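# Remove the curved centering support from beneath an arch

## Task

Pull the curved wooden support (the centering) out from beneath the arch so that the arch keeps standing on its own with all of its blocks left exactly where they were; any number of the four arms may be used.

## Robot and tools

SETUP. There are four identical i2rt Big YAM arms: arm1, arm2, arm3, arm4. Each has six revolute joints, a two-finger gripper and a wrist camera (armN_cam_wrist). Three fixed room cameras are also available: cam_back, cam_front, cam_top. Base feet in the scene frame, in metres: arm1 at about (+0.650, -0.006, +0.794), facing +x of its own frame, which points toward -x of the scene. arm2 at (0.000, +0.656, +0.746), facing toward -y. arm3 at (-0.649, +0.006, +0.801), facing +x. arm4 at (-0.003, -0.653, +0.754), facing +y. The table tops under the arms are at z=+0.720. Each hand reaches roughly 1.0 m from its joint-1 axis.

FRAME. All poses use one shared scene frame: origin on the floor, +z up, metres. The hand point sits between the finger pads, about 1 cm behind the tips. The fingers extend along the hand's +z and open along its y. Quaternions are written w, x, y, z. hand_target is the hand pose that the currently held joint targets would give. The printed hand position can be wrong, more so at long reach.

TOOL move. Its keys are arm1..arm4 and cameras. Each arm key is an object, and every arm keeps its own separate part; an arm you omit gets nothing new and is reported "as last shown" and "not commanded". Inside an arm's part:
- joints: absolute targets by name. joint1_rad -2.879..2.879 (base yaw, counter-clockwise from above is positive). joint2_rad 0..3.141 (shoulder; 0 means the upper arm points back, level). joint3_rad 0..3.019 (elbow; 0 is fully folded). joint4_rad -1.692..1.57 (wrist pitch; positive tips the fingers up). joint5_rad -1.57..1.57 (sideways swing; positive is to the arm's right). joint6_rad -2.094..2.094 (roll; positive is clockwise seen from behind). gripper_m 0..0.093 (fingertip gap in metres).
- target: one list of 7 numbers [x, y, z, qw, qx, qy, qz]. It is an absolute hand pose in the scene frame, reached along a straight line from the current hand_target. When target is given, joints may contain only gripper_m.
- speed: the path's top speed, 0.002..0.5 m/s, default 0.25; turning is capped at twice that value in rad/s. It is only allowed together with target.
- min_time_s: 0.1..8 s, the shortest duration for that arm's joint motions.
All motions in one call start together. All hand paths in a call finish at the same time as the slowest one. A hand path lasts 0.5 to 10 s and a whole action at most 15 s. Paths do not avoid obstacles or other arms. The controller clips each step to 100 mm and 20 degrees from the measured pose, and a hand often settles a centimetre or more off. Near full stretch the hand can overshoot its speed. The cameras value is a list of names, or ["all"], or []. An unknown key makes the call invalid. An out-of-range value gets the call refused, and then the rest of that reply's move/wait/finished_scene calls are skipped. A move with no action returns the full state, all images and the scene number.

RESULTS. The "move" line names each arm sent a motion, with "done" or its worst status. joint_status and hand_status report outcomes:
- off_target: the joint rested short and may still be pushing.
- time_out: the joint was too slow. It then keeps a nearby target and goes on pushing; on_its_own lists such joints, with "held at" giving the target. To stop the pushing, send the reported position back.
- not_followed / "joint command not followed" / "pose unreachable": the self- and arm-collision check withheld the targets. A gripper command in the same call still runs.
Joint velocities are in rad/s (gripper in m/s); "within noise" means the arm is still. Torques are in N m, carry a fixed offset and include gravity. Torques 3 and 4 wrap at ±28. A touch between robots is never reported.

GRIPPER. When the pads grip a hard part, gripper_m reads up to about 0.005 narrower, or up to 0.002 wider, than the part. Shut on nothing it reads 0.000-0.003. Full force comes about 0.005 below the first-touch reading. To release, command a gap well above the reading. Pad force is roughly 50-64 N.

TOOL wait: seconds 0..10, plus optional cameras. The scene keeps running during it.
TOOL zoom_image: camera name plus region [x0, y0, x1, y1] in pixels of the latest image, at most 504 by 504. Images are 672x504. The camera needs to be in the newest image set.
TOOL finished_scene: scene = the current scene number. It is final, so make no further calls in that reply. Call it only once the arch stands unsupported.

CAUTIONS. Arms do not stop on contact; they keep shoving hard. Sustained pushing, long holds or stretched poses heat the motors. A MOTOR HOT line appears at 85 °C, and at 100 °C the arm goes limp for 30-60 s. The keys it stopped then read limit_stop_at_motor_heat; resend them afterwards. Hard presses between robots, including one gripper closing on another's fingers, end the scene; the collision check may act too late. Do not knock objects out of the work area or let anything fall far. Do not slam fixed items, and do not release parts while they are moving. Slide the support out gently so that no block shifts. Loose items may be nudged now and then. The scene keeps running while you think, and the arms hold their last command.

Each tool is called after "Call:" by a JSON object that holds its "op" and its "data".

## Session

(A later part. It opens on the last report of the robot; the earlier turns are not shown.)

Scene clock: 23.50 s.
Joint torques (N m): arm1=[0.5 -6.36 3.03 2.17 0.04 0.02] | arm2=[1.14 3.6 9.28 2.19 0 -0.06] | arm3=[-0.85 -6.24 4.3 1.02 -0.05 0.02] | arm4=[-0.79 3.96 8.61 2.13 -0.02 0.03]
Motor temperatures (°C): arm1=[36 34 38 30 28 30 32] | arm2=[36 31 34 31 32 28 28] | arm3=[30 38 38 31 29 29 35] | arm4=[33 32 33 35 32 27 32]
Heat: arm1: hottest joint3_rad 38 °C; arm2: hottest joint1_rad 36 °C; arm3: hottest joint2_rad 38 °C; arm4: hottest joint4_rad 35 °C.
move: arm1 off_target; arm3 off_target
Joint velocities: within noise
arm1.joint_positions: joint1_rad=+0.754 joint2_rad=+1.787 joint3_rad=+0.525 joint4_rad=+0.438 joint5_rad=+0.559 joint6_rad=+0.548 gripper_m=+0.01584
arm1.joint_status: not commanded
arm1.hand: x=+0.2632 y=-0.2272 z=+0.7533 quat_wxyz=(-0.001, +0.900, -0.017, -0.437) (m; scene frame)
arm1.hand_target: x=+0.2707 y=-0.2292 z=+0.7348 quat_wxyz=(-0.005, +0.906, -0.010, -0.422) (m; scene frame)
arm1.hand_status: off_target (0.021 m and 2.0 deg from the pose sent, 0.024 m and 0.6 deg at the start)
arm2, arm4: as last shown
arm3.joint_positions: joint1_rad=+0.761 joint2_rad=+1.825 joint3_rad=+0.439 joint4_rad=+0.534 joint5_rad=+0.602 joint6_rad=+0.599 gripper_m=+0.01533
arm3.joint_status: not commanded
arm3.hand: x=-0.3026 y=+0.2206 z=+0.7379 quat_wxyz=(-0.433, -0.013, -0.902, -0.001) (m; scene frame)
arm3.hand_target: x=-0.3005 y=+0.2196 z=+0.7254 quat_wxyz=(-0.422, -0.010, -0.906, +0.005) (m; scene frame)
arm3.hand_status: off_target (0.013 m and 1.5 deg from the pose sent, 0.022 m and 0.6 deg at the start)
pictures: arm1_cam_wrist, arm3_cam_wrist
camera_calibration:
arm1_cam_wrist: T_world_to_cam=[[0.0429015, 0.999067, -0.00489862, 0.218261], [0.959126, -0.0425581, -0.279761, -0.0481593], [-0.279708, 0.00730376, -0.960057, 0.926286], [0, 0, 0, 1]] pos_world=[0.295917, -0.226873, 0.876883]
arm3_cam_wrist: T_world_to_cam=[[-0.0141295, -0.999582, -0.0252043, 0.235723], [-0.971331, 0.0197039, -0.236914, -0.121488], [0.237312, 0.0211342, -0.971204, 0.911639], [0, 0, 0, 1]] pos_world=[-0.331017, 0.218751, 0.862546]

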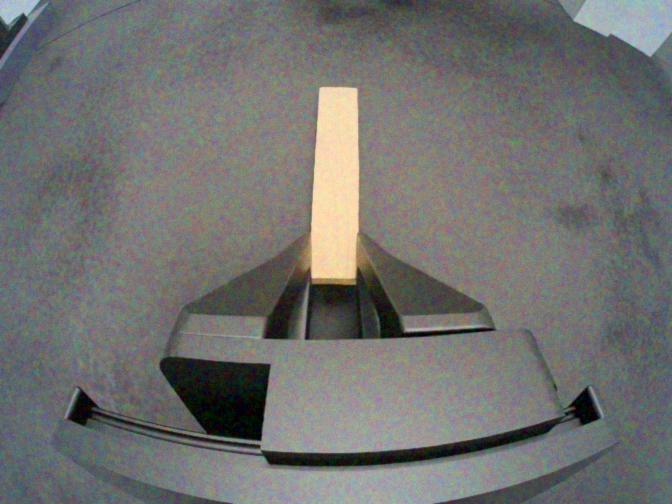

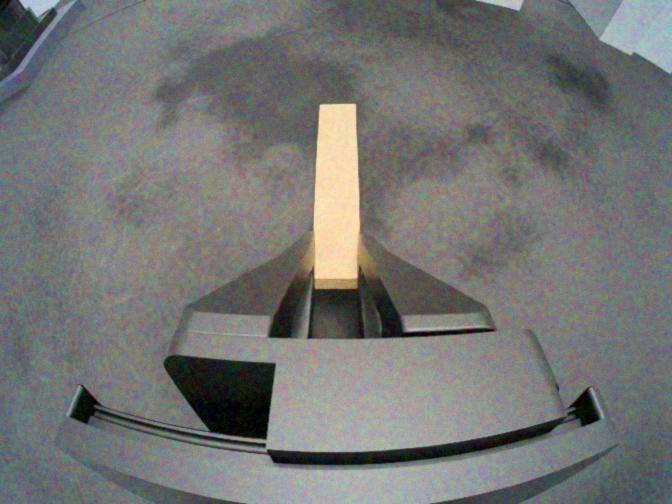

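Call:
{"op": "move", "data": {"arm1": {"joints":{"gripper_m":0.045}}, "arm3": {"joints":{"gripper_m":0.045}}}}

Call:
{"op": "move", "data": {"arm1": {"target":[0.315,-0.225,0.80,0.0044,-0.9063,0.0095,0.4226],"speed":0.25}, "arm3": {"target":[-0.345,0.218,0.79,0.4226,0.0095,0.9063,-0.0044],"speed":0.25}}}

Call:
{"op": "move", "data": {"arm1": {"target":[0.14,0.088,0.91,0.0044,-0.9063,0.0095,0.4226],"speed":0.35}, "arm3": {"target":[-0.15,-0.09,0.90,0.4226,0.0095,0.9063,-0.0044],"speed":0.35}}}

Call:
{"op": "move", "data": {"arm1": {"target":[0.033,0.082,0.878,0.0044,-0.9063,0.0095,0.4226],"speed":0.25}, "arm3": {"target":[-0.085,-0.0885,0.862,0.4226,0.0095,0.9063,-0.0044],"speed":0.25}, "cameras": ["arm1_cam_wrist","arm3_cam_wrist","cam_top"]}}

Scene clock: 24.70 s.
Joint torques (N m): arm1=[0.5 -8.47 2.77 2.03 0.15 -0.03] | arm2=[1.2 3.66 9.32 2.25 -0.02 -0.05] | arm3=[-0.79 -8.7 3.86 0.98 0.3 0.05] | arm4=[-0.85 3.72 8.54 2.09 0 0.03]
Motor temperatures (°C): arm1=[36 34 38 30 28 30 32] | arm2=[36 31 34 31 32 28 28] | arm3=[30 38 38 31 29 29 35] | arm4=[33 32 33 35 32 27 32]
Heat: arm1: hottest joint3_rad 38 °C; arm2: hottest joint1_rad 36 °C; arm3: hottest joint2_rad 38 °C; arm4: hottest joint4_rad 35 °C.
move: arm1 done; arm3 done
Joint velocities: within noise
arm1.joint_positions: joint1_rad=+0.755 joint2_rad=+1.813 joint3_rad=+0.525 joint4_rad=+0.438 joint5_rad=+0.555 joint6_rad=+0.551 gripper_m=+0.04485
arm1.joint_status: all done
arm1.hand: x=+0.2668 y=-0.2247 z=+0.7424 quat_wxyz=(-0.007, +0.904, -0.014, -0.427) (m; scene frame)
arm1.hand_target: x=+0.2707 y=-0.2293 z=+0.7348 quat_wxyz=(-0.005, +0.906, -0.009, -0.422) (m; scene frame)
arm1.hand_status: not commanded
arm2, arm4: as last shown
arm3.joint_positions: joint1_rad=+0.761 joint2_rad=+1.852 joint3_rad=+0.441 joint4_rad=+0.535 joint5_rad=+0.594 joint6_rad=+0.598 gripper_m=+0.04486
arm3.joint_status: all done
arm3.hand: x=-0.3059 y=+0.2189 z=+0.7278 quat_wxyz=(-0.423, -0.007, -0.906, +0.004) (m; scene frame)
arm3.hand_target: x=-0.3004 y=+0.2198 z=+0.7255 quat_wxyz=(-0.423, -0.010, -0.906, +0.004) (m; scene frame)
arm3.hand_status: not commanded
pictures: none

Scene clock: 26.10 s.
Joint torques (N m): arm1=[0.56 -8.7 3.38 0.92 0.47 0.03] | arm2=[1.14 3.78 9.35 2.33 -0.01 -0.05] | arm3=[0.56 -9.29 4.98 0.47 0.72 0.22] | arm4=[-1.08 3.72 8.5 2.04 0.01 0.03]
Motor temperatures (°C): arm1=[36 34 38 30 28 30 32] | arm2=[36 31 34 31 32 28 28] | arm3=[30 38 38 31 29 29 35] | arm4=[33 32 33 35 32 27 32]
Heat: arm1: hottest joint3_rad 38 °C; arm2: hottest joint1_rad 36 °C; arm3: hottest joint2_rad 38 °C; arm4: hottest joint4_rad 35 °C.
move: arm1 done; arm3 done
Joint velocities: within noise
arm1.joint_positions: joint1_rad=+0.840 joint2_rad=+1.536 joint3_rad=+0.458 joint4_rad=+0.183 joint5_rad=+0.603 joint6_rad=+0.625 gripper_m=+0.04493
arm1.joint_status: not commanded
arm1.hand: x=+0.3088 y=-0.2243 z=+0.7990 quat_wxyz=(-0.006, +0.905, -0.011, -0.425) (m; scene frame)
arm1.hand_target: x=+0.3149 y=-0.2249 z=+0.7998 quat_wxyz=(-0.004, +0.906, -0.009, -0.423) (m; scene frame)
arm1.hand_status: done (0.006 m and 0.3 deg from the pose sent, 0.075 m and 0.9 deg at the start)
arm2, arm4: as last shown
arm3.joint_positions: joint1_rad=+0.852 joint2_rad=+1.548 joint3_rad=+0.377 joint4_rad=+0.223 joint5_rad=+0.654 joint6_rad=+0.691 gripper_m=+0.04494
arm3.joint_status: not commanded
arm3.hand: x=-0.3444 y=+0.2136 z=+0.7837 quat_wxyz=(-0.418, -0.007, -0.908, +0.012) (m; scene frame)
arm3.hand_target: x=-0.3449 y=+0.2179 z=+0.7898 quat_wxyz=(-0.423, -0.010, -0.906, +0.004) (m; scene frame)
arm3.hand_status: done (0.008 m and 1.1 deg from the pose sent, 0.073 m and 0.3 deg at the start)
pictures: none

Scene clock: 28.23 s.
Joint torques (N m): arm1=[-0.85 -7.71 10.1 1.4 -0.22 -0.24] | arm2=[1.32 3.55 9.39 2.33 -0.02 -0.04] | arm3=[-0.5 -8.23 13.33 0.69 -0.11 -0.03] | arm4=[-1.08 4.19 8.66 2.06 -0.01 0.03]
Motor temperatures (°C): arm1=[36 34 38 30 28 30 32] | arm2=[36 31 34 31 32 28 28] | arm3=[30 38 38 31 29 29 34] | arm4=[33 32 33 35 32 27 32]
Heat: arm1: hottest joint3_rad 38 °C; arm2: hottest joint1_rad 36 °C; arm3: hottest joint2_rad 38 °C; arm4: hottest joint4_rad 35 °C.
move: arm1 off_target; arm3 off_target
Joint velocities: within noise
arm1.joint_positions: joint1_rad=-0.211 joint2_rad=+1.412 joint3_rad=+0.694 joint4_rad=-0.017 joint5_rad=-0.170 joint6_rad=-0.124 gripper_m=+0.04493
arm1.joint_status: not commanded
arm1.hand: x=+0.1591 y=+0.0814 z=+0.8962 quat_wxyz=(+0.000, +0.910, -0.015, -0.414) (m; scene frame)
arm1.hand_target: x=+0.1413 y=+0.0879 z=+0.9102 quat_wxyz=(-0.005, +0.906, -0.010, -0.423) (m; scene frame)
arm1.hand_status: off_target (0.024 m and 1.4 deg from the pose sent, 0.372 m and 0.3 deg at the start)
arm2, arm4: as last shown
arm3.joint_positions: joint1_rad=-0.289 joint2_rad=+1.411 joint3_rad=+0.642 joint4_rad=+0.030 joint5_rad=-0.179 joint6_rad=-0.134 gripper_m=+0.04494
arm3.joint_status: not commanded
arm3.hand: x=-0.1719 y=-0.0843 z=+0.8822 quat_wxyz=(-0.407, -0.016, -0.913, +0.000) (m; scene frame)
arm3.hand_target: x=-0.1515 y=-0.0897 z=+0.9005 quat_wxyz=(-0.423, -0.010, -0.906, +0.004) (m; scene frame)
arm3.hand_status: off_target (0.029 m and 2.1 deg from the pose sent, 0.379 m and 1.1 deg at the start)
pictures: none

Scene clock: 29.60 s.
Joint torques (N m): arm1=[0.21 -11.69 9.69 2.88 0.04 0.04] | arm2=[1.2 3.78 9.33 2.24 -0.02 -0.07] | arm3=[0.15 -11.11 12.26 1.89 0.18 0.19] | arm4=[-1.38 3.78 8.66 2.04 0 0.02]
Motor temperatures (°C): arm1=[36 34 39 30 28 30 32] | arm2=[36 31 34 31 32 28 28] | arm3=[30 38 38 31 29 29 34] | arm4=[33 32 34 35 32 27 32]
Heat: arm1: hottest joint3_rad 39 °C; arm2: hottest joint1_rad 36 °C; arm3: hottest joint2_rad 38 °C; arm4: hottest joint4_rad 35 °C.
move: arm1 off_target; arm3 off_target
Joint velocities: within noise
arm1.joint_positions: joint1_rad=-0.160 joint2_rad=+1.699 joint3_rad=+0.957 joint4_rad=-0.007 joint5_rad=-0.128 joint6_rad=-0.106 gripper_m=+0.04493
arm1.joint_status: not commanded
arm1.hand: x=+0.0573 y=+0.0822 z=+0.8685 quat_wxyz=(-0.004, +0.914, -0.009, -0.405) (m; scene frame)
arm1.hand_target: x=+0.0346 y=+0.0815 z=+0.8784 quat_wxyz=(-0.004, +0.906, -0.009, -0.423) (m; scene frame)
arm1.hand_status: off_target (0.026 m and 2.3 deg from the pose sent, 0.127 m and 1.3 deg at the start)
arm2, arm4: as last shown
arm3.joint_positions: joint1_rad=-0.257 joint2_rad=+1.634 joint3_rad=+0.784 joint4_rad=+0.098 joint5_rad=-0.155 joint6_rad=-0.127 gripper_m=+0.04494
arm3.joint_status: not commanded
arm3.hand: x=-0.1108 y=-0.0865 z=+0.8468 quat_wxyz=(-0.400, -0.010, -0.917, +0.001) (m; scene frame)
arm3.hand_target: x=-0.0867 y=-0.0881 z=+0.8627 quat_wxyz=(-0.423, -0.009, -0.906, +0.004) (m; scene frame)
arm3.hand_status: off_target (0.030 m and 2.9 deg from the pose sent, 0.089 m and 2.1 deg at the start)
pictures: arm1_cam_wrist, arm3_cam_wrist, cam_top
camera_calibration:
arm1_cam_wrist: T_world_to_cam=[[0.0291641, 0.999531, 0.00930584, -0.0931077], [0.977008, -0.0265374, -0.211547, 0.133056], [-0.211201, 0.0152615, -0.977324, 0.987472], [0, 0, 0, 1]] pos_world=[0.0812732, 0.0815248, 0.994093]
arm3_cam_wrist: T_world_to_cam=[[-0.0123714, -0.999757, -0.0182348, -0.0714722], [-0.985916, 0.0152378, -0.166549, 0.0350277], [0.166786, 0.0159176, -0.985865, 0.982511], [0, 0, 0, 1]] pos_world=[-0.130219, -0.0876277, 0.973153]

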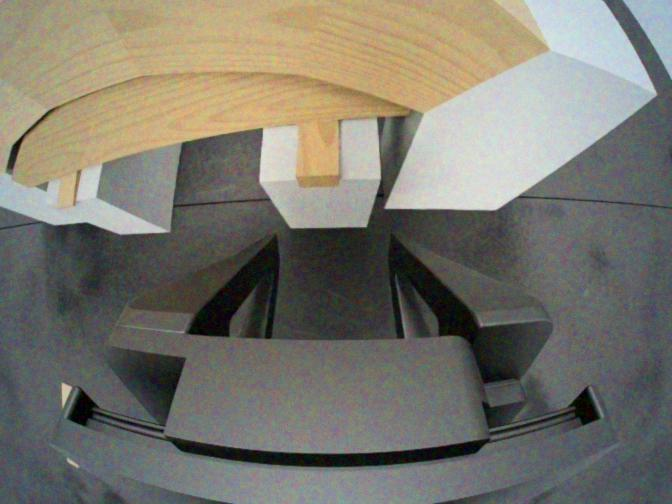

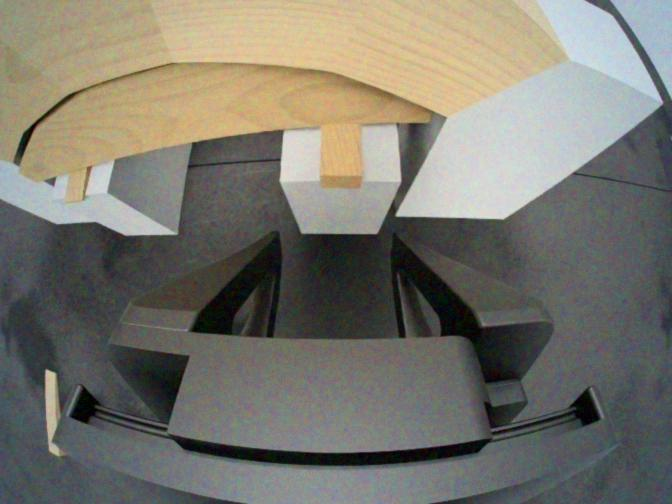

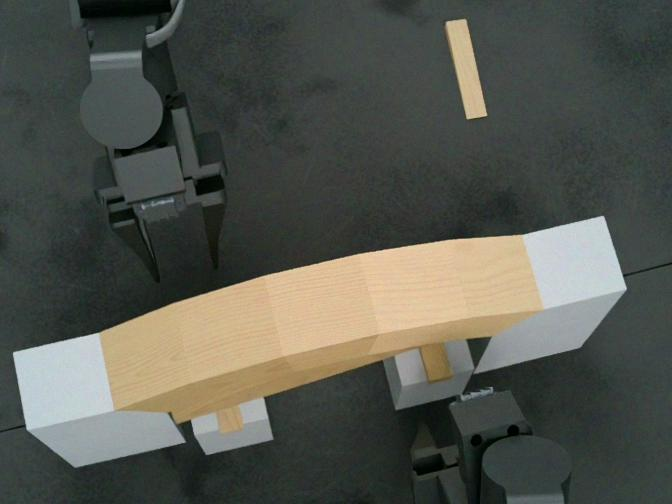

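Call:
{"op": "move", "data": {"arm1": {"target":[-0.012,0.071,0.871,0.0044,-0.9063,0.0095,0.4226],"speed":0.15}, "arm3": {"target":[-0.042,-0.0925,0.8555,0.4226,0.0095,0.9063,-0.0044],"speed":0.15}, "cameras": ["arm1_cam_wrist","arm3_cam_wrist"]}}

Scene clock: 31.50 s.
Joint torques (N m): arm1=[0.26 -13.39 9.91 1.89 0.05 0.04] | arm2=[1.26 3.78 9.39 2.25 -0.02 -0.06] | arm3=[0.56 -12.28 12.49 1.07 0.19 0.19] | arm4=[-1.03 3.78 8.54 2.06 0 0]
Motor temperatures (°C): arm1=[36 34 39 30 28 30 32] | arm2=[36 31 34 31 32 28 28] | arm3=[30 38 39 31 29 29 34] | arm4=[33 32 34 35 32 27 32]
Heat: arm1: hottest joint3_rad 39 °C; arm2: hottest joint1_rad 36 °C; arm3: hottest joint3_rad 39 °C; arm4: hottest joint4_rad 35 °C.
move: arm1 off_target; arm3 off_target
Joint velocities: within noise
arm1.joint_positions: joint1_rad=-0.125 joint2_rad=+1.800 joint3_rad=+1.084 joint4_rad=-0.007 joint5_rad=-0.101 joint6_rad=-0.083 gripper_m=+0.04493
arm1.joint_status: not commanded
arm1.hand: x=+0.0082 y=+0.0733 z=+0.8666 quat_wxyz=(-0.006, +0.910, -0.008, -0.415) (m; scene frame)
arm1.hand_target: x=-0.0108 y=+0.0706 z=+0.8713 quat_wxyz=(-0.004, +0.906, -0.009, -0.423) (m; scene frame)
arm1.hand_status: off_target (0.021 m and 1.0 deg from the pose sent, 0.070 m and 2.3 deg at the start)
arm2.joint_positions: joint1_rad=+0.031 joint2_rad=+0.603 joint3_rad=+1.457 joint4_rad=-1.387 joint5_rad=-0.263 joint6_rad=+0.761 gripper_m=+0.09396
arm2.joint_status: not commanded
arm2.hand: x=+0.0421 y=+0.4486 z=+1.3126 quat_wxyz=(-0.497, -0.768, -0.393, +0.094) (m; scene frame)
arm2.hand_target: x=+0.0421 y=+0.4516 z=+1.3209 quat_wxyz=(-0.505, -0.763, -0.391, +0.098) (m; scene frame)
arm2.hand_status: not commanded
arm3.joint_positions: joint1_rad=-0.249 joint2_rad=+1.735 joint3_rad=+0.906 joint4_rad=+0.098 joint5_rad=-0.147 joint6_rad=-0.120 gripper_m=+0.04494
arm3.joint_status: not commanded
arm3.hand: x=-0.0647 y=-0.0931 z=+0.8440 quat_wxyz=(-0.408, -0.010, -0.913, +0.004) (m; scene frame)
arm3.hand_target: x=-0.0433 y=-0.0922 z=+0.8561 quat_wxyz=(-0.423, -0.010, -0.906, +0.004) (m; scene frame)
arm3.hand_status: off_target (0.025 m and 1.8 deg from the pose sent, 0.070 m and 2.9 deg at the start)
arm4.joint_positions: joint1_rad=-0.454 joint2_rad=+0.631 joint3_rad=+1.450 joint4_rad=-1.565 joint5_rad=-0.075 joint6_rad=-0.150 gripper_m=+0.09396
arm4.joint_status: not commanded
arm4.hand: x=+0.0668 y=-0.4724 z=+1.2759 quat_wxyz=(-0.346, +0.552, -0.728, -0.214) (m; scene frame)
arm4.hand_target: x=+0.0658 y=-0.4742 z=+1.2836 quat_wxyz=(-0.354, +0.550, -0.724, -0.218) (m; scene frame)
arm4.hand_status: not commanded
pictures: arm1_cam_wrist, arm3_cam_wrist
camera_calibration:
arm1_cam_wrist: T_world_to_cam=[[0.0298599, 0.999459, 0.0137704, -0.0865753], [0.971997, -0.0258213, -0.233569, 0.199435], [-0.233087, 0.0203591, -0.972243, 0.970828], [0, 0, 0, 1]] pos_world=[0.0350218, 0.071913, 0.991654]
arm3_cam_wrist: T_world_to_cam=[[-0.0145072, -0.999796, -0.0140856, -0.081292], [-0.982613, 0.0168628, -0.184897, 0.0959602], [0.185097, 0.0111584, -0.982657, 0.970214], [0, 0, 0, 1]] pos_world=[-0.0864711, -0.0937196, 0.969985]

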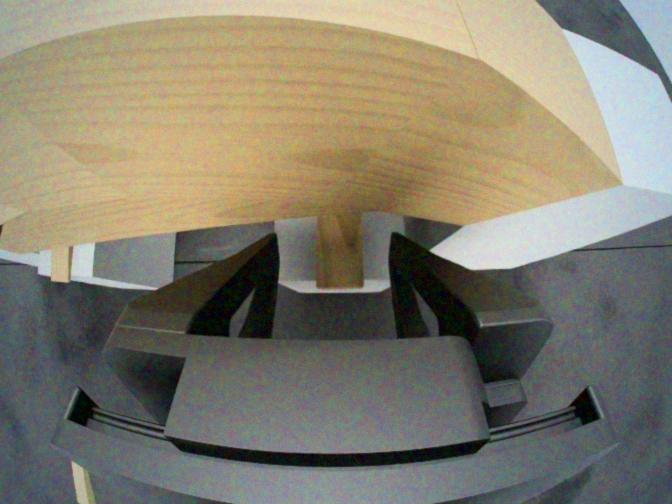

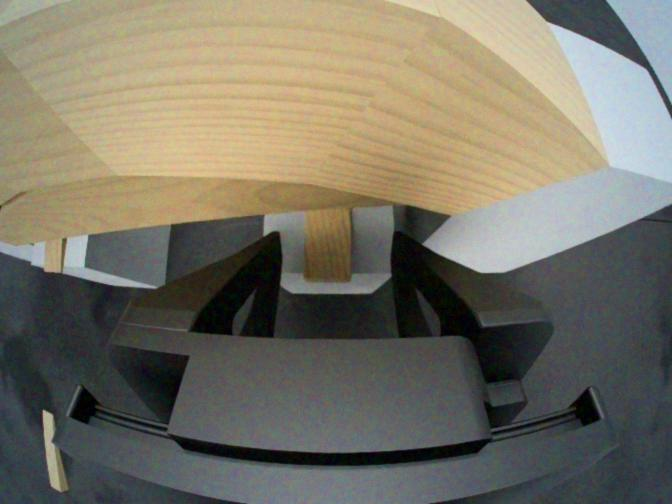

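Call:
{"op": "move", "data": {"arm1": {"target":[-0.012,0.079,0.8705,0.0044,-0.9063,0.0095,0.4226],"speed":0.05,"joints":{"gripper_m":0.012}}, "arm3": {"target":[-0.042,-0.085,0.8550,0.4226,0.0095,0.9063,-0.0044],"speed":0.05,"joints":{"gripper_m":0.012}}, "cameras": ["arm1_cam_wrist","arm3_cam_wrist"]}}

Scene clock: 32.67 s.
Joint torques (N m): arm1=[-0.97 -13.1 10.14 1.85 -0.34 -0.09] | arm2=[1.14 3.72 9.39 2.3 -0.02 -0.05] | arm3=[0.79 -12.45 12.14 1.26 0.25 0.22] | arm4=[-1.03 3.9 8.55 2.09 0 0.02]
Motor temperatures (°C): arm1=[36 34 39 30 28 30 32] | arm2=[36 31 34 31 32 28 28] | arm3=[30 38 39 31 29 29 34] | arm4=[33 32 34 35 32 27 32]
Heat: arm1: hottest joint3_rad 39 °C; arm2: hottest joint1_rad 36 °C; arm3: hottest joint3_rad 39 °C; arm4: hottest joint4_rad 35 °C.
move: arm1 off_target; arm3 off_target
Joint velocities: within noise
arm1.joint_positions: joint1_rad=-0.125 joint2_rad=+1.801 joint3_rad=+1.084 joint4_rad=-0.007 joint5_rad=-0.101 joint6_rad=-0.083 gripper_m=+0.01483
arm1.joint_status: all done
arm1.hand: x=+0.0083 y=+0.0735 z=+0.8664 quat_wxyz=(-0.006, +0.910, -0.008, -0.415) (m; scene frame)
arm1.hand_target: x=-0.0106 y=+0.0788 z=+0.8706 quat_wxyz=(-0.005, +0.906, -0.009, -0.423) (m; scene frame)
arm1.hand_status: off_target (0.021 m and 1.0 deg from the pose sent, 0.021 m and 1.0 deg at the start)
arm2, arm4: as last shown
arm3.joint_positions: joint1_rad=-0.238 joint2_rad=+1.735 joint3_rad=+0.906 joint4_rad=+0.098 joint5_rad=-0.136 joint6_rad=-0.113 gripper_m=+0.01577
arm3.joint_status: gripper_m off_target (ended at +0.01579, target +0.01200)
arm3.hand: x=-0.0638 y=-0.0884 z=+0.8438 quat_wxyz=(-0.408, -0.010, -0.913, +0.005) (m; scene frame)
arm3.hand_target: x=-0.0433 y=-0.0846 z=+0.8554 quat_wxyz=(-0.423, -0.010, -0.906, +0.004) (m; scene frame)
arm3.hand_status: off_target (0.025 m and 1.9 deg from the pose sent, 0.027 m and 1.8 deg at the start)
pictures: arm1_cam_wrist, arm3_cam_wrist
camera_calibration:
arm1_cam_wrist: T_world_to_cam=[[0.0300029, 0.999458, 0.0135392, -0.0865471], [0.972067, -0.0260208, -0.233258, 0.199075], [-0.23278, 0.0201594, -0.972321, 0.970613], [0, 0, 0, 1]] pos_world=[0.035021, 0.0721132, 0.991355]
arm3_cam_wrist: T_world_to_cam=[[-0.0156841, -0.999799, -0.0124737, -0.0780428], [-0.982839, 0.0177089, -0.183615, 0.0956375], [0.183799, 0.00937982, -0.982919, 0.969762], [0, 0, 0, 1]] pos_world=[-0.0854688, -0.0888169, 0.969785]

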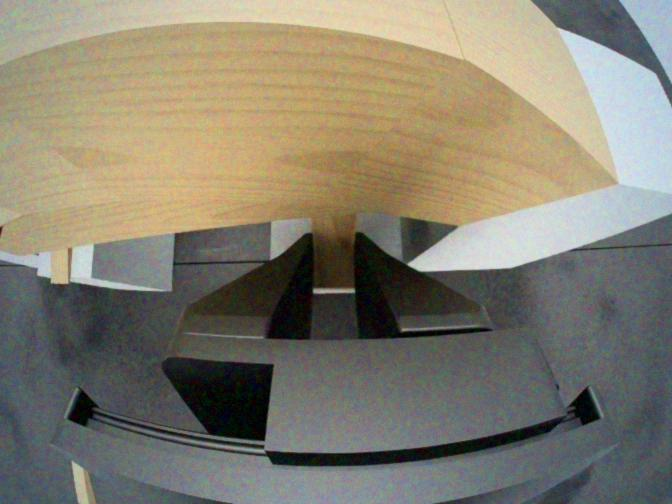

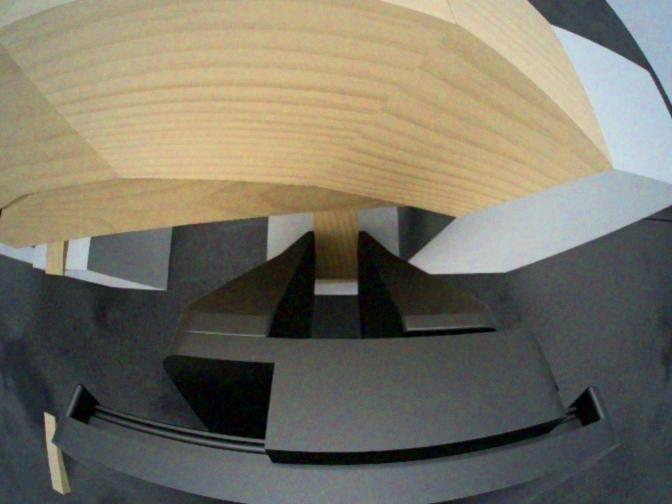

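Call:
{"op": "move", "data": {"arm1": {"target":[0.034,0.0735,0.872,0.0044,-0.9063,0.0095,0.4226],"speed":0.06}, "arm3": {"target":[-0.088,-0.0895,0.8525,0.4226,0.0095,0.9063,-0.0044],"speed":0.06}}}

Call:
{"op": "move", "data": {"arm1": {"target":[0.095,0.0735,0.874,0.0044,-0.9063,0.0095,0.4226],"speed":0.1}, "arm3": {"target":[-0.15,-0.0905,0.8535,0.4226,0.0095,0.9063,-0.0044],"speed":0.1}, "cameras": ["cam_top","cam_front","cam_back"]}}

Scene clock: 34.33 s.
Joint torques (N m): arm1=[-1.2 -16.38 4.83 2.76 -0.21 -0.11] | arm2=[1.32 3.72 9.33 2.3 -0.01 -0.06] | arm3=[-1.03 -14.8 6.91 1.59 -0.14 0.01] | arm4=[-0.91 3.6 8.5 2.15 0 0]
Motor temperatures (°C): arm1=[36 34 39 30 28 30 32] | arm2=[36 31 34 31 32 28 28] | arm3=[30 39 39 31 29 29 34] | arm4=[33 32 34 35 31 27 32]
Heat: arm1: hottest joint3_rad 39 °C; arm2: hottest joint1_rad 36 °C; arm3: hottest joint2_rad 39 °C; arm4: hottest joint4_rad 35 °C.
move: arm1 done; arm3 off_target
Joint velocities: within noise
arm1.joint_positions: joint1_rad=-0.126 joint2_rad=+1.758 joint3_rad=+1.017 joint4_rad=+0.015 joint5_rad=-0.108 joint6_rad=-0.083 gripper_m=+0.01482
arm1.joint_status: not commanded
arm1.hand: x=+0.0294 y=+0.0694 z=+0.8658 quat_wxyz=(-0.003, +0.910, -0.007, -0.415) (m; scene frame)
arm1.hand_target: x=+0.0338 y=+0.0735 z=+0.8721 quat_wxyz=(-0.005, +0.906, -0.009, -0.423) (m; scene frame)
arm1.hand_status: done (0.009 m and 1.1 deg from the pose sent, 0.026 m and 1.0 deg at the start)
arm2, arm4: as last shown
arm3.joint_positions: joint1_rad=-0.243 joint2_rad=+1.694 joint3_rad=+0.834 joint4_rad=+0.136 joint5_rad=-0.149 joint6_rad=-0.113 gripper_m=+0.01567
arm3.joint_status: not commanded
arm3.hand: x=-0.0862 y=-0.0848 z=+0.8427 quat_wxyz=(-0.412, -0.010, -0.911, +0.001) (m; scene frame)
arm3.hand_target: x=-0.0879 y=-0.0895 z=+0.8523 quat_wxyz=(-0.422, -0.010, -0.906, +0.005) (m; scene frame)
arm3.hand_status: off_target (0.011 m and 1.4 deg from the pose sent, 0.026 m and 1.9 deg at the start)
pictures: none

Scene clock: 35.57 s.
Joint torques (N m): arm1=[-1.44 -13.86 4.96 2.93 -0.2 -0.24] | arm2=[1.26 3.9 9.36 2.26 -0.01 -0.05] | arm3=[-1.03 -12.4 7.2 1.72 -0.14 -0.02] | arm4=[-0.73 4.13 8.59 2.06 -0.01 -0.01]
Motor temperatures (°C): arm1=[36 35 39 30 28 30 32] | arm2=[36 31 34 31 32 28 28] | arm3=[30 39 39 31 29 29 34] | arm4=[33 32 34 35 31 27 32]
Heat: arm1: hottest joint3_rad 39 °C; arm2: hottest joint1_rad 36 °C; arm3: hottest joint2_rad 39 °C; arm4: hottest joint4_rad 35 °C.
move: arm1 off_target; arm3 off_target
Joint velocities: within noise
arm1.joint_positions: joint1_rad=-0.143 joint2_rad=+1.627 joint3_rad=+0.837 joint4_rad=+0.052 joint5_rad=-0.125 joint6_rad=-0.086 gripper_m=+0.01481
arm1.joint_status: not commanded
arm1.hand: x=+0.0929 y=+0.0668 z=+0.8645 quat_wxyz=(+0.001, +0.912, -0.011, -0.409) (m; scene frame)
arm1.hand_target: x=+0.0949 y=+0.0734 z=+0.8738 quat_wxyz=(-0.005, +0.906, -0.010, -0.422) (m; scene frame)
arm1.hand_status: off_target (0.012 m and 1.8 deg from the pose sent, 0.066 m and 1.1 deg at the start)
arm2, arm4: as last shown
arm3.joint_positions: joint1_rad=-0.280 joint2_rad=+1.567 joint3_rad=+0.658 joint4_rad=+0.169 joint5_rad=-0.178 joint6_rad=-0.134 gripper_m=+0.01565
arm3.joint_status: not commanded
arm3.hand: x=-0.1520 y=-0.0854 z=+0.8408 quat_wxyz=(-0.407, -0.012, -0.913, -0.002) (m; scene frame)
arm3.hand_target: x=-0.1500 y=-0.0904 z=+0.8533 quat_wxyz=(-0.422, -0.010, -0.906, +0.005) (m; scene frame)
arm3.hand_status: off_target (0.014 m and 2.1 deg from the pose sent, 0.065 m and 1.4 deg at the start)
pictures: cam_back, cam_front, cam_top

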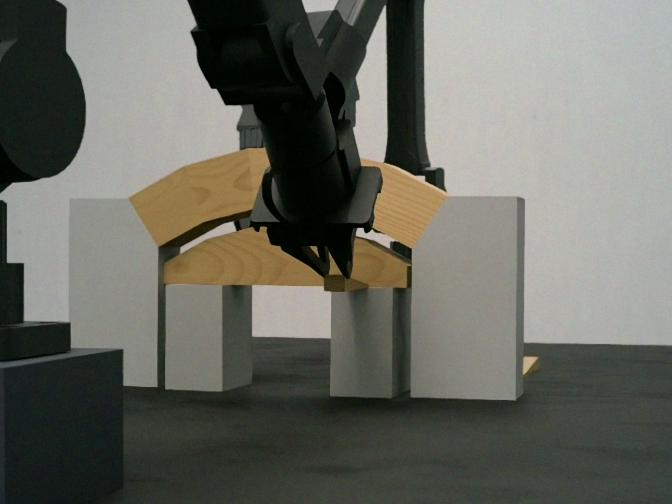

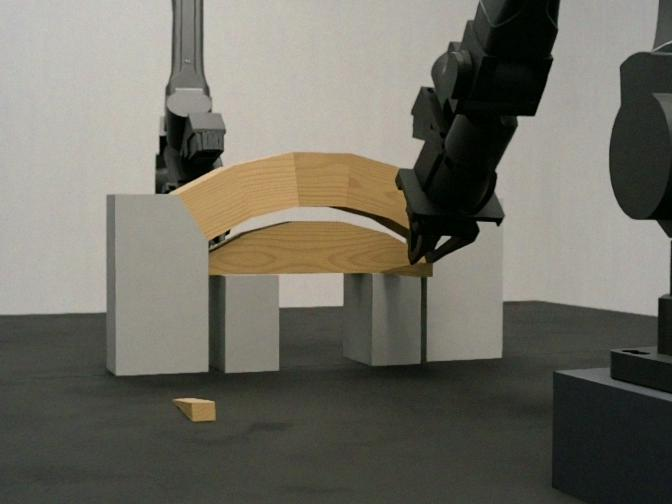

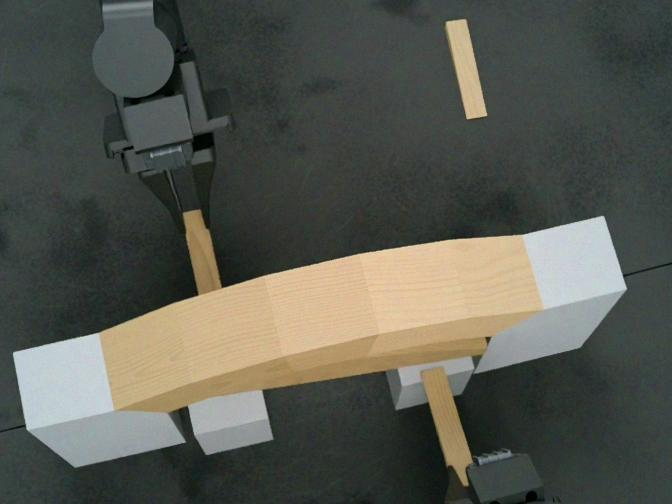

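Call:
{"op": "move", "data": {"arm1": {"target":[0.16,0.075,0.882,0.0044,-0.9063,0.0095,0.4226],"speed":0.2}, "arm3": {"target":[-0.20,-0.093,0.862,0.4226,0.0095,0.9063,-0.0044],"speed":0.2}}}

Call:
{"op": "move", "data": {"arm1": {"target":[0.27,0.22,0.78,0.0044,-0.9063,0.0095,0.4226],"speed":0.3}, "arm3": {"target":[-0.30,-0.225,0.77,0.4226,0.0095,0.9063,-0.0044],"speed":0.3}}}

Call:
{"op": "move", "data": {"arm1": {"target":[0.27,0.22,0.751,0.0044,-0.9063,0.0095,0.4226],"speed":0.1}, "arm3": {"target":[-0.30,-0.22,0.744,0.4226,0.0095,0.9063,-0.0044],"speed":0.1}}}

Call:
{"op": "move", "data": {"arm1": {"target":[0.27,0.22,0.732,0.0044,-0.9063,0.0095,0.4226],"speed":0.04}, "arm3": {"target":[-0.30,-0.22,0.724,0.4226,0.0095,0.9063,-0.0044],"speed":0.04}, "cameras": ["cam_top","arm1_cam_wrist","arm3_cam_wrist"]}}

Scene clock: 37.23 s.
Joint torques (N m): arm1=[-1.49 -10.7 5.08 2.61 -0.2 -0.24] | arm2=[1.2 3.72 9.36 2.29 -0.02 -0.04] | arm3=[-0.67 -10.34 7.35 0.85 -0.14 -0.03] | arm4=[-1.2 4.13 8.65 2.15 0 0.04]
Motor temperatures (°C): arm1=[36 35 39 30 28 30 32] | arm2=[36 31 34 31 32 28 28] | arm3=[30 39 39 31 29 29 35] | arm4=[33 32 34 35 31 27 32]
Heat: arm1: hottest joint3_rad 39 °C; arm2: hottest joint1_rad 36 °C; arm3: hottest joint2_rad 39 °C; arm4: hottest joint4_rad 35 °C.
move: arm1 done; arm3 done
Joint velocities: within noise
arm1.joint_positions: joint1_rad=-0.180 joint2_rad=+1.457 joint3_rad=+0.670 joint4_rad=+0.056 joint5_rad=-0.153 joint6_rad=-0.110 gripper_m=+0.01481
arm1.joint_status: not commanded
arm1.hand: x=+0.1569 y=+0.0696 z=+0.8764 quat_wxyz=(+0.001, +0.910, -0.011, -0.414) (m; scene frame)
arm1.hand_target: x=+0.1599 y=+0.0749 z=+0.8819 quat_wxyz=(-0.004, +0.906, -0.010, -0.422) (m; scene frame)
arm1.hand_status: done (0.008 m and 1.3 deg from the pose sent, 0.070 m and 1.8 deg at the start)
arm2, arm4: as last shown
arm3.joint_positions: joint1_rad=-0.327 joint2_rad=+1.428 joint3_rad=+0.539 joint4_rad=+0.169 joint5_rad=-0.213 joint6_rad=-0.164 gripper_m=+0.01564
arm3.joint_status: not commanded
arm3.hand: x=-0.1981 y=-0.0897 z=+0.8555 quat_wxyz=(-0.418, -0.011, -0.908, +0.001) (m; scene frame)
arm3.hand_target: x=-0.1998 y=-0.0930 z=+0.8620 quat_wxyz=(-0.423, -0.009, -0.906, +0.005) (m; scene frame)
arm3.hand_status: done (0.008 m and 0.7 deg from the pose sent, 0.053 m and 2.1 deg at the start)
pictures: none

Scene clock: 39.03 s.
Joint torques (N m): arm1=[-1.38 -7.53 4.37 2.76 -0.46 -0.26] | arm2=[1.49 3.66 9.4 2.35 -0.01 -0.06] | arm3=[-0.85 -7.88 6.69 1.62 -0.42 -0.08] | arm4=[-1.14 3.6 8.61 2.06 -0.01 0.01]
Motor temperatures (°C): arm1=[36 35 39 30 28 30 32] | arm2=[36 31 34 31 32 28 28] | arm3=[30 39 39 31 29 29 35] | arm4=[33 32 34 35 31 27 32]
Heat: arm1: hottest joint3_rad 39 °C; arm2: hottest joint1_rad 36 °C; arm3: hottest joint2_rad 39 °C; arm4: hottest joint4_rad 35 °C.
move: arm1 done; arm3 off_target
Joint velocities: within noise
arm1.joint_positions: joint1_rad=-0.698 joint2_rad=+1.658 joint3_rad=+0.515 joint4_rad=+0.287 joint5_rad=-0.524 joint6_rad=-0.493 gripper_m=+0.01481
arm1.joint_status: not commanded
arm1.hand: x=+0.2721 y=+0.2122 z=+0.7822 quat_wxyz=(+0.002, +0.908, -0.012, -0.418) (m; scene frame)
arm1.hand_target: x=+0.2702 y=+0.2199 z=+0.7801 quat_wxyz=(-0.005, +0.906, -0.009, -0.422) (m; scene frame)
arm1.hand_status: done (0.008 m and 1.0 deg from the pose sent, 0.211 m and 1.3 deg at the start)
arm2, arm4: as last shown
arm3.joint_positions: joint1_rad=-0.845 joint2_rad=+1.685 joint3_rad=+0.444 joint4_rad=+0.339 joint5_rad=-0.581 joint6_rad=-0.561 gripper_m=+0.01564
arm3.joint_status: not commanded
arm3.hand: x=-0.3092 y=-0.2119 z=+0.7655 quat_wxyz=(-0.412, -0.016, -0.911, -0.008) (m; scene frame)
arm3.hand_target: x=-0.3005 y=-0.2247 z=+0.7703 quat_wxyz=(-0.422, -0.010, -0.906, +0.004) (m; scene frame)
arm3.hand_status: off_target (0.017 m and 2.1 deg from the pose sent, 0.190 m and 0.8 deg at the start)
pictures: none

Scene clock: 40.20 s.
Joint torques (N m): arm1=[-1.26 -8 3.49 2.71 -0.4 -0.22] | arm2=[1.14 3.66 9.4 2.25 -0.01 -0.06] | arm3=[0.09 -8.53 4.97 1.61 -0.12 0.1] | arm4=[-0.85 4.37 8.55 2.02 0.01 0.04]
Motor temperatures (°C): arm1=[36 35 39 30 28 30 32] | arm2=[36 31 34 31 32 28 28] | arm3=[30 39 39 31 29 29 35] | arm4=[33 32 34 35 31 27 32]
Heat: arm1: hottest joint3_rad 39 °C; arm2: hottest joint1_rad 36 °C; arm3: hottest joint2_rad 39 °C; arm4: hottest joint4_rad 35 °C.
move: arm1 done; arm3 done
Joint velocities: within noise
arm1.joint_positions: joint1_rad=-0.698 joint2_rad=+1.765 joint3_rad=+0.515 joint4_rad=+0.398 joint5_rad=-0.526 joint6_rad=-0.494 gripper_m=+0.01481
arm1.joint_status: not commanded
arm1.hand: x=+0.2706 y=+0.2135 z=+0.7552 quat_wxyz=(+0.001, +0.908, -0.010, -0.420) (m; scene frame)
arm1.hand_target: x=+0.2701 y=+0.2200 z=+0.7512 quat_wxyz=(-0.005, +0.906, -0.009, -0.422) (m; scene frame)
arm1.hand_status: done (0.008 m and 0.8 deg from the pose sent, 0.032 m and 1.0 deg at the start)
arm2, arm4: as last shown
arm3.joint_positions: joint1_rad=-0.845 joint2_rad=+1.789 joint3_rad=+0.444 joint4_rad=+0.458 joint5_rad=-0.580 joint6_rad=-0.561 gripper_m=+0.01564
arm3.joint_status: not commanded
arm3.hand: x=-0.3080 y=-0.2136 z=+0.7431 quat_wxyz=(-0.416, -0.014, -0.909, -0.003) (m; scene frame)
arm3.hand_target: x=-0.3003 y=-0.2198 z=+0.7441 quat_wxyz=(-0.422, -0.010, -0.906, +0.004) (m; scene frame)
arm3.hand_status: done (0.010 m and 1.3 deg from the pose sent, 0.025 m and 2.1 deg at the start)
pictures: none

Scene clock: 41.33 s.
Joint torques (N m): arm1=[-1.32 -5.95 3.29 1.95 0.03 -0.21] | arm2=[1.2 3.84 9.37 2.25 0 -0.07] | arm3=[0.15 -6.18 4.97 0.9 0.37 0.11] | arm4=[-1.14 4.01 8.75 2.11 0.01 0.06]
Motor temperatures (°C): arm1=[36 35 39 30 28 30 32] | arm2=[36 31 35 31 32 28 28] | arm3=[30 39 39 31 29 29 35] | arm4=[33 32 34 35 31 27 32]
Heat: arm1: hottest joint3_rad 39 °C; arm2: hottest joint1_rad 36 °C; arm3: hottest joint2_rad 39 °C; arm4: hottest joint4_rad 35 °C.
move: arm1 off_target; arm3 off_target
Joint velocities: within noise
arm1.joint_positions: joint1_rad=-0.698 joint2_rad=+1.804 joint3_rad=+0.515 joint4_rad=+0.487 joint5_rad=-0.537 joint6_rad=-0.494 gripper_m=+0.01481
arm1.joint_status: not commanded
arm1.hand: x=+0.2642 y=+0.2168 z=+0.7531 quat_wxyz=(-0.009, +0.899, -0.001, -0.439) (m; scene frame)
arm1.hand_target: x=+0.2708 y=+0.2192 z=+0.7329 quat_wxyz=(-0.004, +0.906, -0.009, -0.422) (m; scene frame)
arm1.hand_status: off_target (0.022 m and 2.3 deg from the pose sent, 0.024 m and 0.8 deg at the start)
arm2, arm4: as last shown
arm3.joint_positions: joint1_rad=-0.845 joint2_rad=+1.843 joint3_rad=+0.444 joint4_rad=+0.556 joint5_rad=-0.591 joint6_rad=-0.561 gripper_m=+0.01564
arm3.joint_status: not commanded
arm3.hand: x=-0.3033 y=-0.2163 z=+0.7373 quat_wxyz=(-0.432, -0.005, -0.902, +0.007) (m; scene frame)
arm3.hand_target: x=-0.3006 y=-0.2196 z=+0.7245 quat_wxyz=(-0.423, -0.009, -0.906, +0.004) (m; scene frame)
arm3.hand_status: off_target (0.014 m and 1.4 deg from the pose sent, 0.022 m and 1.2 deg at the start)
pictures: arm1_cam_wrist, arm3_cam_wrist, cam_top
camera_calibration:
arm1_cam_wrist: T_world_to_cam=[[0.0205503, 0.999528, 0.0228143, -0.240418], [0.958445, -0.0132011, -0.284971, -0.0325793], [-0.284536, 0.0277225, -0.958265, 0.918596], [0, 0, 0, 1]] pos_world=[0.29754, 0.214408, 0.876459]
arm3_cam_wrist: T_world_to_cam=[[-0.00727384, -0.999963, -0.00468593, -0.214149], [-0.971522, 0.00817666, -0.236807, -0.116401], [0.236836, 0.00282999, -0.971545, 0.916515], [0, 0, 0, 1]] pos_world=[-0.331708, -0.215783, 0.861868]

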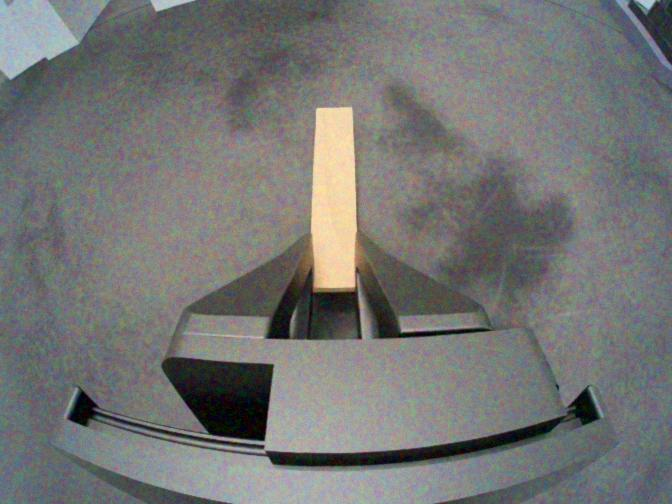

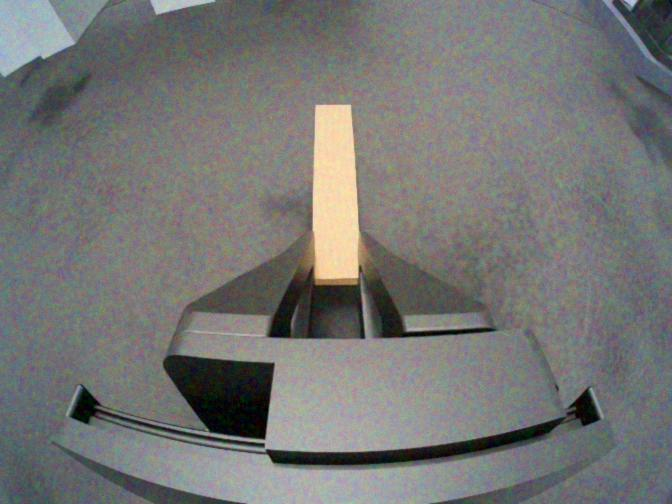

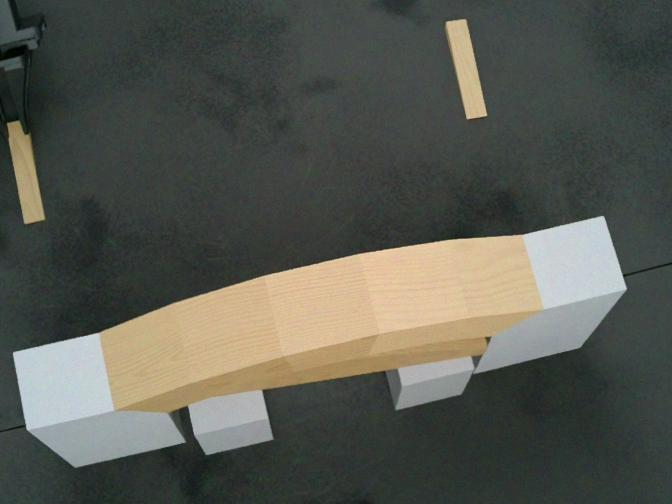

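Call:
{"op": "move", "data": {"arm1": {"joints":{"gripper_m":0.045}}, "arm3": {"joints":{"gripper_m":0.045}}}}

Call:
{"op": "move", "data": {"arm1": {"target":[0.315,0.22,0.80,0.0044,-0.9063,0.0095,0.4226],"speed":0.25}, "arm3": {"target":[-0.345,-0.22,0.79,0.4226,0.0095,0.9063,-0.0044],"speed":0.25}}}

Call:
{"op": "move", "data": {"arm1": {"target":[0.13,0.02,0.875,0.0067,-0.7660,0.0080,0.6428],"speed":0.5,"joints":{"gripper_m":0}}, "arm3": {"target":[-0.26,0,0.87,0.5052,0.5052,0.4947,0.4947],"speed":0.5,"joints":{"gripper_m":0.093}}}}

Call:
{"op": "move", "data": {"arm1": {"target":[0.03,0.022,0.875,0.0067,-0.7660,0.0080,0.6428],"speed":0.3}, "arm3": {"target":[-0.13,0,0.843,0.5052,0.5052,0.4947,0.4947],"speed":0.3}, "cameras": ["cam_top","cam_front","cam_back","arm1_cam_wrist","arm3_cam_wrist"]}}

Scene clock: 43.13 s.
Joint torques (N m): arm1=[-1.08 -8.18 3.06 1.83 -0.06 -0.18] | arm2=[1.14 3.66 9.33 2.24 -0.01 -0.07] | arm3=[-0.56 -8.82 4.16 0.88 -0.03 0.1] | arm4=[-1.32 3.66 8.73 2.18 0 0.06]
Motor temperatures (°C): arm1=[36 35 39 30 28 30 32] | arm2=[36 31 35 31 32 28 28] | arm3=[30 39 39 31 29 29 35] | arm4=[33 32 34 35 31 27 32]
Heat: arm1: hottest joint3_rad 39 °C; arm2: hottest joint1_rad 36 °C; arm3: hottest joint2_rad 39 °C; arm4: hottest joint4_rad 35 °C.
move: arm1 done; arm3 done
Joint velocities: within noise
arm1.joint_positions: joint1_rad=-0.698 joint2_rad=+1.832 joint3_rad=+0.515 joint4_rad=+0.489 joint5_rad=-0.535 joint6_rad=-0.498 gripper_m=+0.04487
arm1.joint_status: all done
arm1.hand: x=+0.2676 y=+0.2143 z=+0.7419 quat_wxyz=(-0.003, +0.903, -0.003, -0.430) (m; scene frame)
arm1.hand_target: x=+0.2707 y=+0.2193 z=+0.7331 quat_wxyz=(-0.004, +0.906, -0.009, -0.423) (m; scene frame)
arm1.hand_status: not commanded
arm2.joint_positions: joint1_rad=+0.031 joint2_rad=+0.603 joint3_rad=+1.457 joint4_rad=-1.387 joint5_rad=-0.263 joint6_rad=+0.761 gripper_m=+0.09396
arm2.joint_status: not commanded
arm2.hand: x=+0.0421 y=+0.4486 z=+1.3126 quat_wxyz=(-0.497, -0.768, -0.393, +0.094) (m; scene frame)
arm2.hand_target: x=+0.0421 y=+0.4516 z=+1.3209 quat_wxyz=(-0.505, -0.763, -0.391, +0.098) (m; scene frame)
arm2.hand_status: not commanded
arm3.joint_positions: joint1_rad=-0.845 joint2_rad=+1.871 joint3_rad=+0.451 joint4_rad=+0.556 joint5_rad=-0.582 joint6_rad=-0.560 gripper_m=+0.04489
arm3.joint_status: all done
arm3.hand: x=-0.3052 y=-0.2165 z=+0.7275 quat_wxyz=(-0.424, -0.010, -0.906, +0.004) (m; scene frame)
arm3.hand_target: x=-0.3005 y=-0.2197 z=+0.7245 quat_wxyz=(-0.423, -0.009, -0.906, +0.005) (m; scene frame)
arm3.hand_status: not commanded
arm4.joint_positions: joint1_rad=-0.454 joint2_rad=+0.631 joint3_rad=+1.450 joint4_rad=-1.565 joint5_rad=-0.075 joint6_rad=-0.150 gripper_m=+0.09396
arm4.joint_status: not commanded
arm4.hand: x=+0.0668 y=-0.4724 z=+1.2759 quat_wxyz=(-0.346, +0.552, -0.728, -0.214) (m; scene frame)
arm4.hand_target: x=+0.0658 y=-0.4742 z=+1.2836 quat_wxyz=(-0.354, +0.550, -0.724, -0.218) (m; scene frame)
arm4.hand_status: not commanded
pictures: none

Scene clock: 44.53 s.
Joint torques (N m): arm1=[-1.38 -8.94 3.44 0.94 -0.49 -0.22] | arm2=[1.14 3.9 9.29 2.26 -0.02 -0.05] | arm3=[-1.03 -9.52 5.01 0.36 -0.44 -0.06] | arm4=[-0.97 3.72 8.73 2.07 -0.01 0.04]
Motor temperatures (°C): arm1=[36 35 39 30 28 30 32] | arm2=[36 31 35 31 32 28 28] | arm3=[30 39 39 31 29 29 35] | arm4=[33 32 34 35 31 27 32]
Heat: arm1: hottest joint3_rad 39 °C; arm2: hottest joint1_rad 36 °C; arm3: hottest joint2_rad 39 °C; arm4: hottest joint4_rad 35 °C.
move: arm1 done; arm3 done
Joint velocities: within noise
arm1.joint_positions: joint1_rad=-0.795 joint2_rad=+1.557 joint3_rad=+0.460 joint4_rad=+0.213 joint5_rad=-0.590 joint6_rad=-0.582 gripper_m=+0.04493
arm1.joint_status: not commanded
arm1.hand: x=+0.3092 y=+0.2189 z=+0.7988 quat_wxyz=(-0.003, +0.905, -0.008, -0.424) (m; scene frame)
arm1.hand_target: x=+0.3148 y=+0.2200 z=+0.7999 quat_wxyz=(-0.004, +0.906, -0.009, -0.423) (m; scene frame)
arm1.hand_status: done (0.006 m and 0.3 deg from the pose sent, 0.075 m and 1.1 deg at the start)
arm2, arm4: as last shown
arm3.joint_positions: joint1_rad=-0.948 joint2_rad=+1.576 joint3_rad=+0.394 joint4_rad=+0.242 joint5_rad=-0.647 joint6_rad=-0.660 gripper_m=+0.04494
arm3.joint_status: not commanded
arm3.hand: x=-0.3445 y=-0.2160 z=+0.7836 quat_wxyz=(-0.418, -0.013, -0.908, -0.003) (m; scene frame)
arm3.hand_target: x=-0.3449 y=-0.2201 z=+0.7899 quat_wxyz=(-0.423, -0.009, -0.906, +0.005) (m; scene frame)
arm3.hand_status: done (0.008 m and 1.0 deg from the pose sent, 0.074 m and 0.2 deg at the start)
pictures: none

Scene clock: 47.63 s.
Joint torques (N m): arm1=[0.5 -7.94 5.29 3.59 0.1 0.04] | arm2=[1.08 3.84 9.37 2.29 -0.01 -0.06] | arm3=[0.15 -6.18 0.57 2.25 0.32 0.12] | arm4=[-0.97 3.84 8.62 2.11 -0.04 0.03]
Motor temperatures (°C): arm1=[36 35 39 30 28 30 32] | arm2=[36 31 35 31 32 28 28] | arm3=[30 39 39 31 29 29 34] | arm4=[33 32 34 35 31 27 32]
Heat: arm1: hottest joint3_rad 39 °C; arm2: hottest joint1_rad 36 °C; arm3: hottest joint2_rad 39 °C; arm4: hottest joint4_rad 35 °C.
move: arm1 off_target; arm3 off_target
Joint velocities: within noise
arm1.joint_positions: joint1_rad=-0.052 joint2_rad=+1.748 joint3_rad=+0.471 joint4_rad=+1.067 joint5_rad=-0.049 joint6_rad=-0.011 gripper_m=+0.00012
arm1.joint_status: all done
arm1.hand: x=+0.1432 y=+0.0243 z=+0.8702 quat_wxyz=(-0.012, +0.776, -0.007, -0.630) (m; scene frame)
arm1.hand_target: x=+0.1307 y=+0.0199 z=+0.8750 quat_wxyz=(-0.007, +0.766, -0.008, -0.642) (m; scene frame)
arm1.hand_status: off_target (0.015 m and 1.9 deg from the pose sent, 0.278 m and 29.8 deg at the start)
arm2, arm4: as last shown
arm3.joint_positions: joint1_rad=-0.060 joint2_rad=+1.805 joint3_rad=+0.151 joint4_rad=+1.536 joint5_rad=+0.005 joint6_rad=+1.568 gripper_m=+0.09291
arm3.joint_status: all done
arm3.hand: x=-0.2586 y=-0.0035 z=+0.8710 quat_wxyz=(-0.476, -0.535, -0.526, -0.459) (m; scene frame)
arm3.hand_target: x=-0.2597 y=+0.0000 z=+0.8707 quat_wxyz=(-0.474, -0.535, -0.524, -0.464) (m; scene frame)
arm3.hand_status: off_target (0.004 m and 7.3 deg from the pose sent, 0.247 m and 96.1 deg at the start; pose on its path clipped on 26 of 93 steps; a joint's target at an end of its range on 35 of 93 steps)
pictures: none

Scene clock: 48.87 s.
Joint torques (N m): arm1=[0.56 -11.58 6.9 1.69 0.1 0.03] | arm2=[1.03 3.84 9.33 2.35 -0.01 -0.07] | arm3=[0.44 -10.29 3.32 2.14 0.28 0.08] | arm4=[-0.67 4.07 8.61 2.09 -0.02 0.04]
Motor temperatures (°C): arm1=[36 35 39 30 28 30 32] | arm2=[35 31 35 31 32 28 28] | arm3=[30 39 39 31 29 29 34] | arm4=[33 32 34 35 31 27 32]
Heat: arm1: hottest joint3_rad 39 °C; arm2: hottest joint1_rad 35 °C; arm3: hottest joint2_rad 39 °C; arm4: hottest joint4_rad 35 °C.
move: arm1 off_target; arm3 done
Joint velocities: within noise
arm1.joint_positions: joint1_rad=-0.043 joint2_rad=+1.877 joint3_rad=+0.748 joint4_rad=+0.957 joint5_rad=-0.038 joint6_rad=-0.009 gripper_m=+0.00012
arm1.joint_status: not commanded
arm1.hand: x=+0.0433 y=+0.0285 z=+0.8802 quat_wxyz=(-0.014, +0.764, -0.007, -0.645) (m; scene frame)
arm1.hand_target: x=+0.0309 y=+0.0220 z=+0.8750 quat_wxyz=(-0.007, +0.766, -0.008, -0.643) (m; scene frame)
arm1.hand_status: off_target (0.016 m and 0.9 deg from the pose sent, 0.113 m and 1.9 deg at the start)
arm2, arm4: as last shown
arm3.joint_positions: joint1_rad=-0.054 joint2_rad=+2.062 joint3_rad=+0.504 joint4_rad=+1.537 joint5_rad=+0.011 joint6_rad=+1.569 gripper_m=+0.09291
arm3.joint_status: not commanded
arm3.hand: x=-0.1358 y=-0.0043 z=+0.8422 quat_wxyz=(-0.502, -0.512, -0.502, -0.484) (m; scene frame)
arm3.hand_target: x=-0.1301 y=+0.0001 z=+0.8432 quat_wxyz=(-0.503, -0.507, -0.497, -0.493) (m; scene frame)
arm3.hand_status: done (0.007 m and 1.7 deg from the pose sent, 0.132 m and 7.3 deg at the start; a joint's target at an end of its range on 36 of 37 steps)
pictures: arm1_cam_wrist, arm3_cam_wrist, cam_back, cam_front, cam_top
camera_calibration:
arm1_cam_wrist: T_world_to_cam=[[0.042533, 0.998999, 0.0138792, -0.0436308], [0.708442, -0.0203611, -0.705475, 0.59397], [-0.704486, 0.0398386, -0.708599, 0.780906], [0, 0, 0, 1]] pos_world=[0.1312, 0.0245707, 0.972986]
arm3_cam_wrist: T_world_to_cam=[[-0.014776, -0.00355009, -0.999885, 0.84096], [-0.587963, 0.808867, 0.00581685, -0.0793744], [0.808753, 0.587981, -0.0140391, 0.251961], [0, 0, 0, 1]] pos_world=[-0.238017, -0.0809595, 0.844862]

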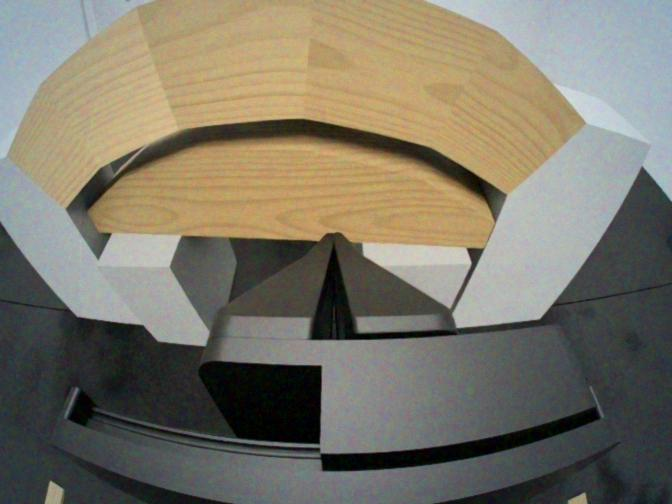

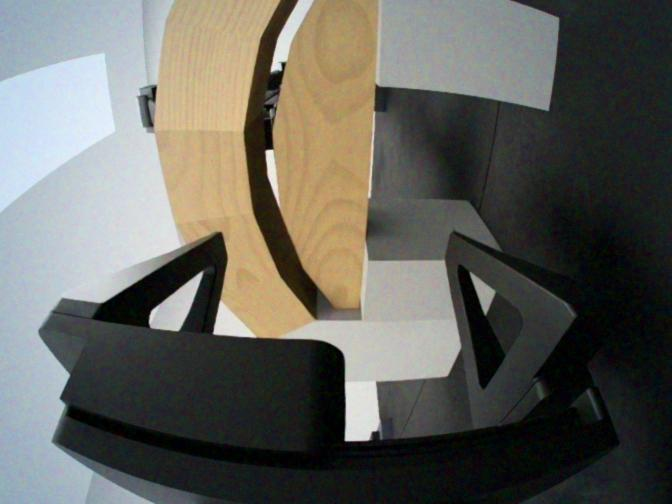

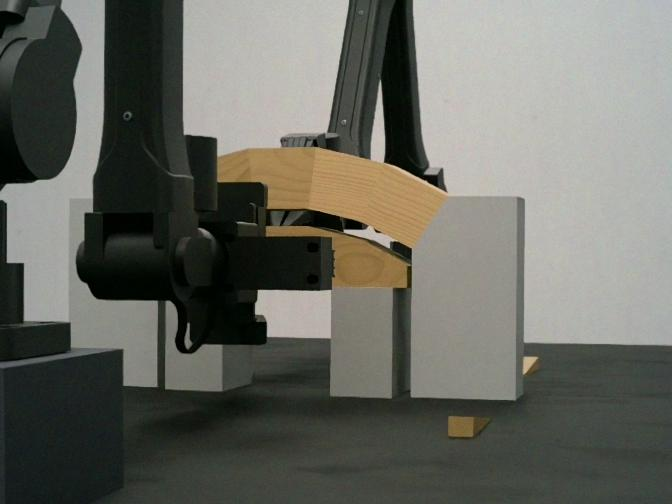

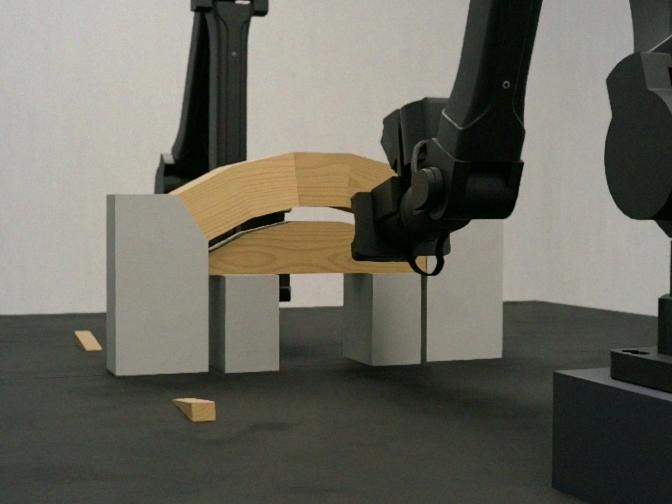

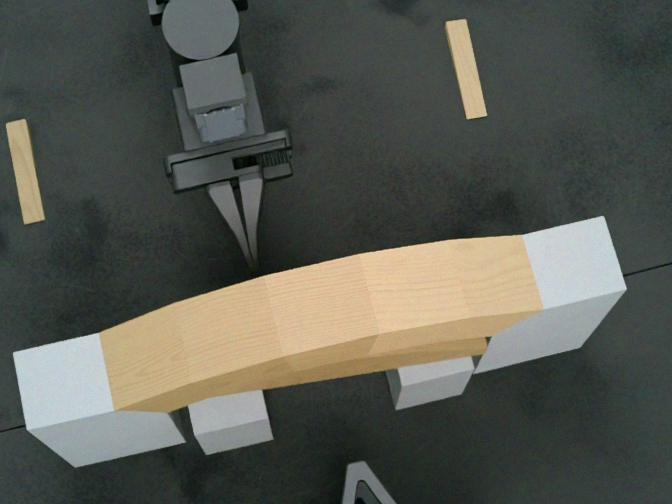

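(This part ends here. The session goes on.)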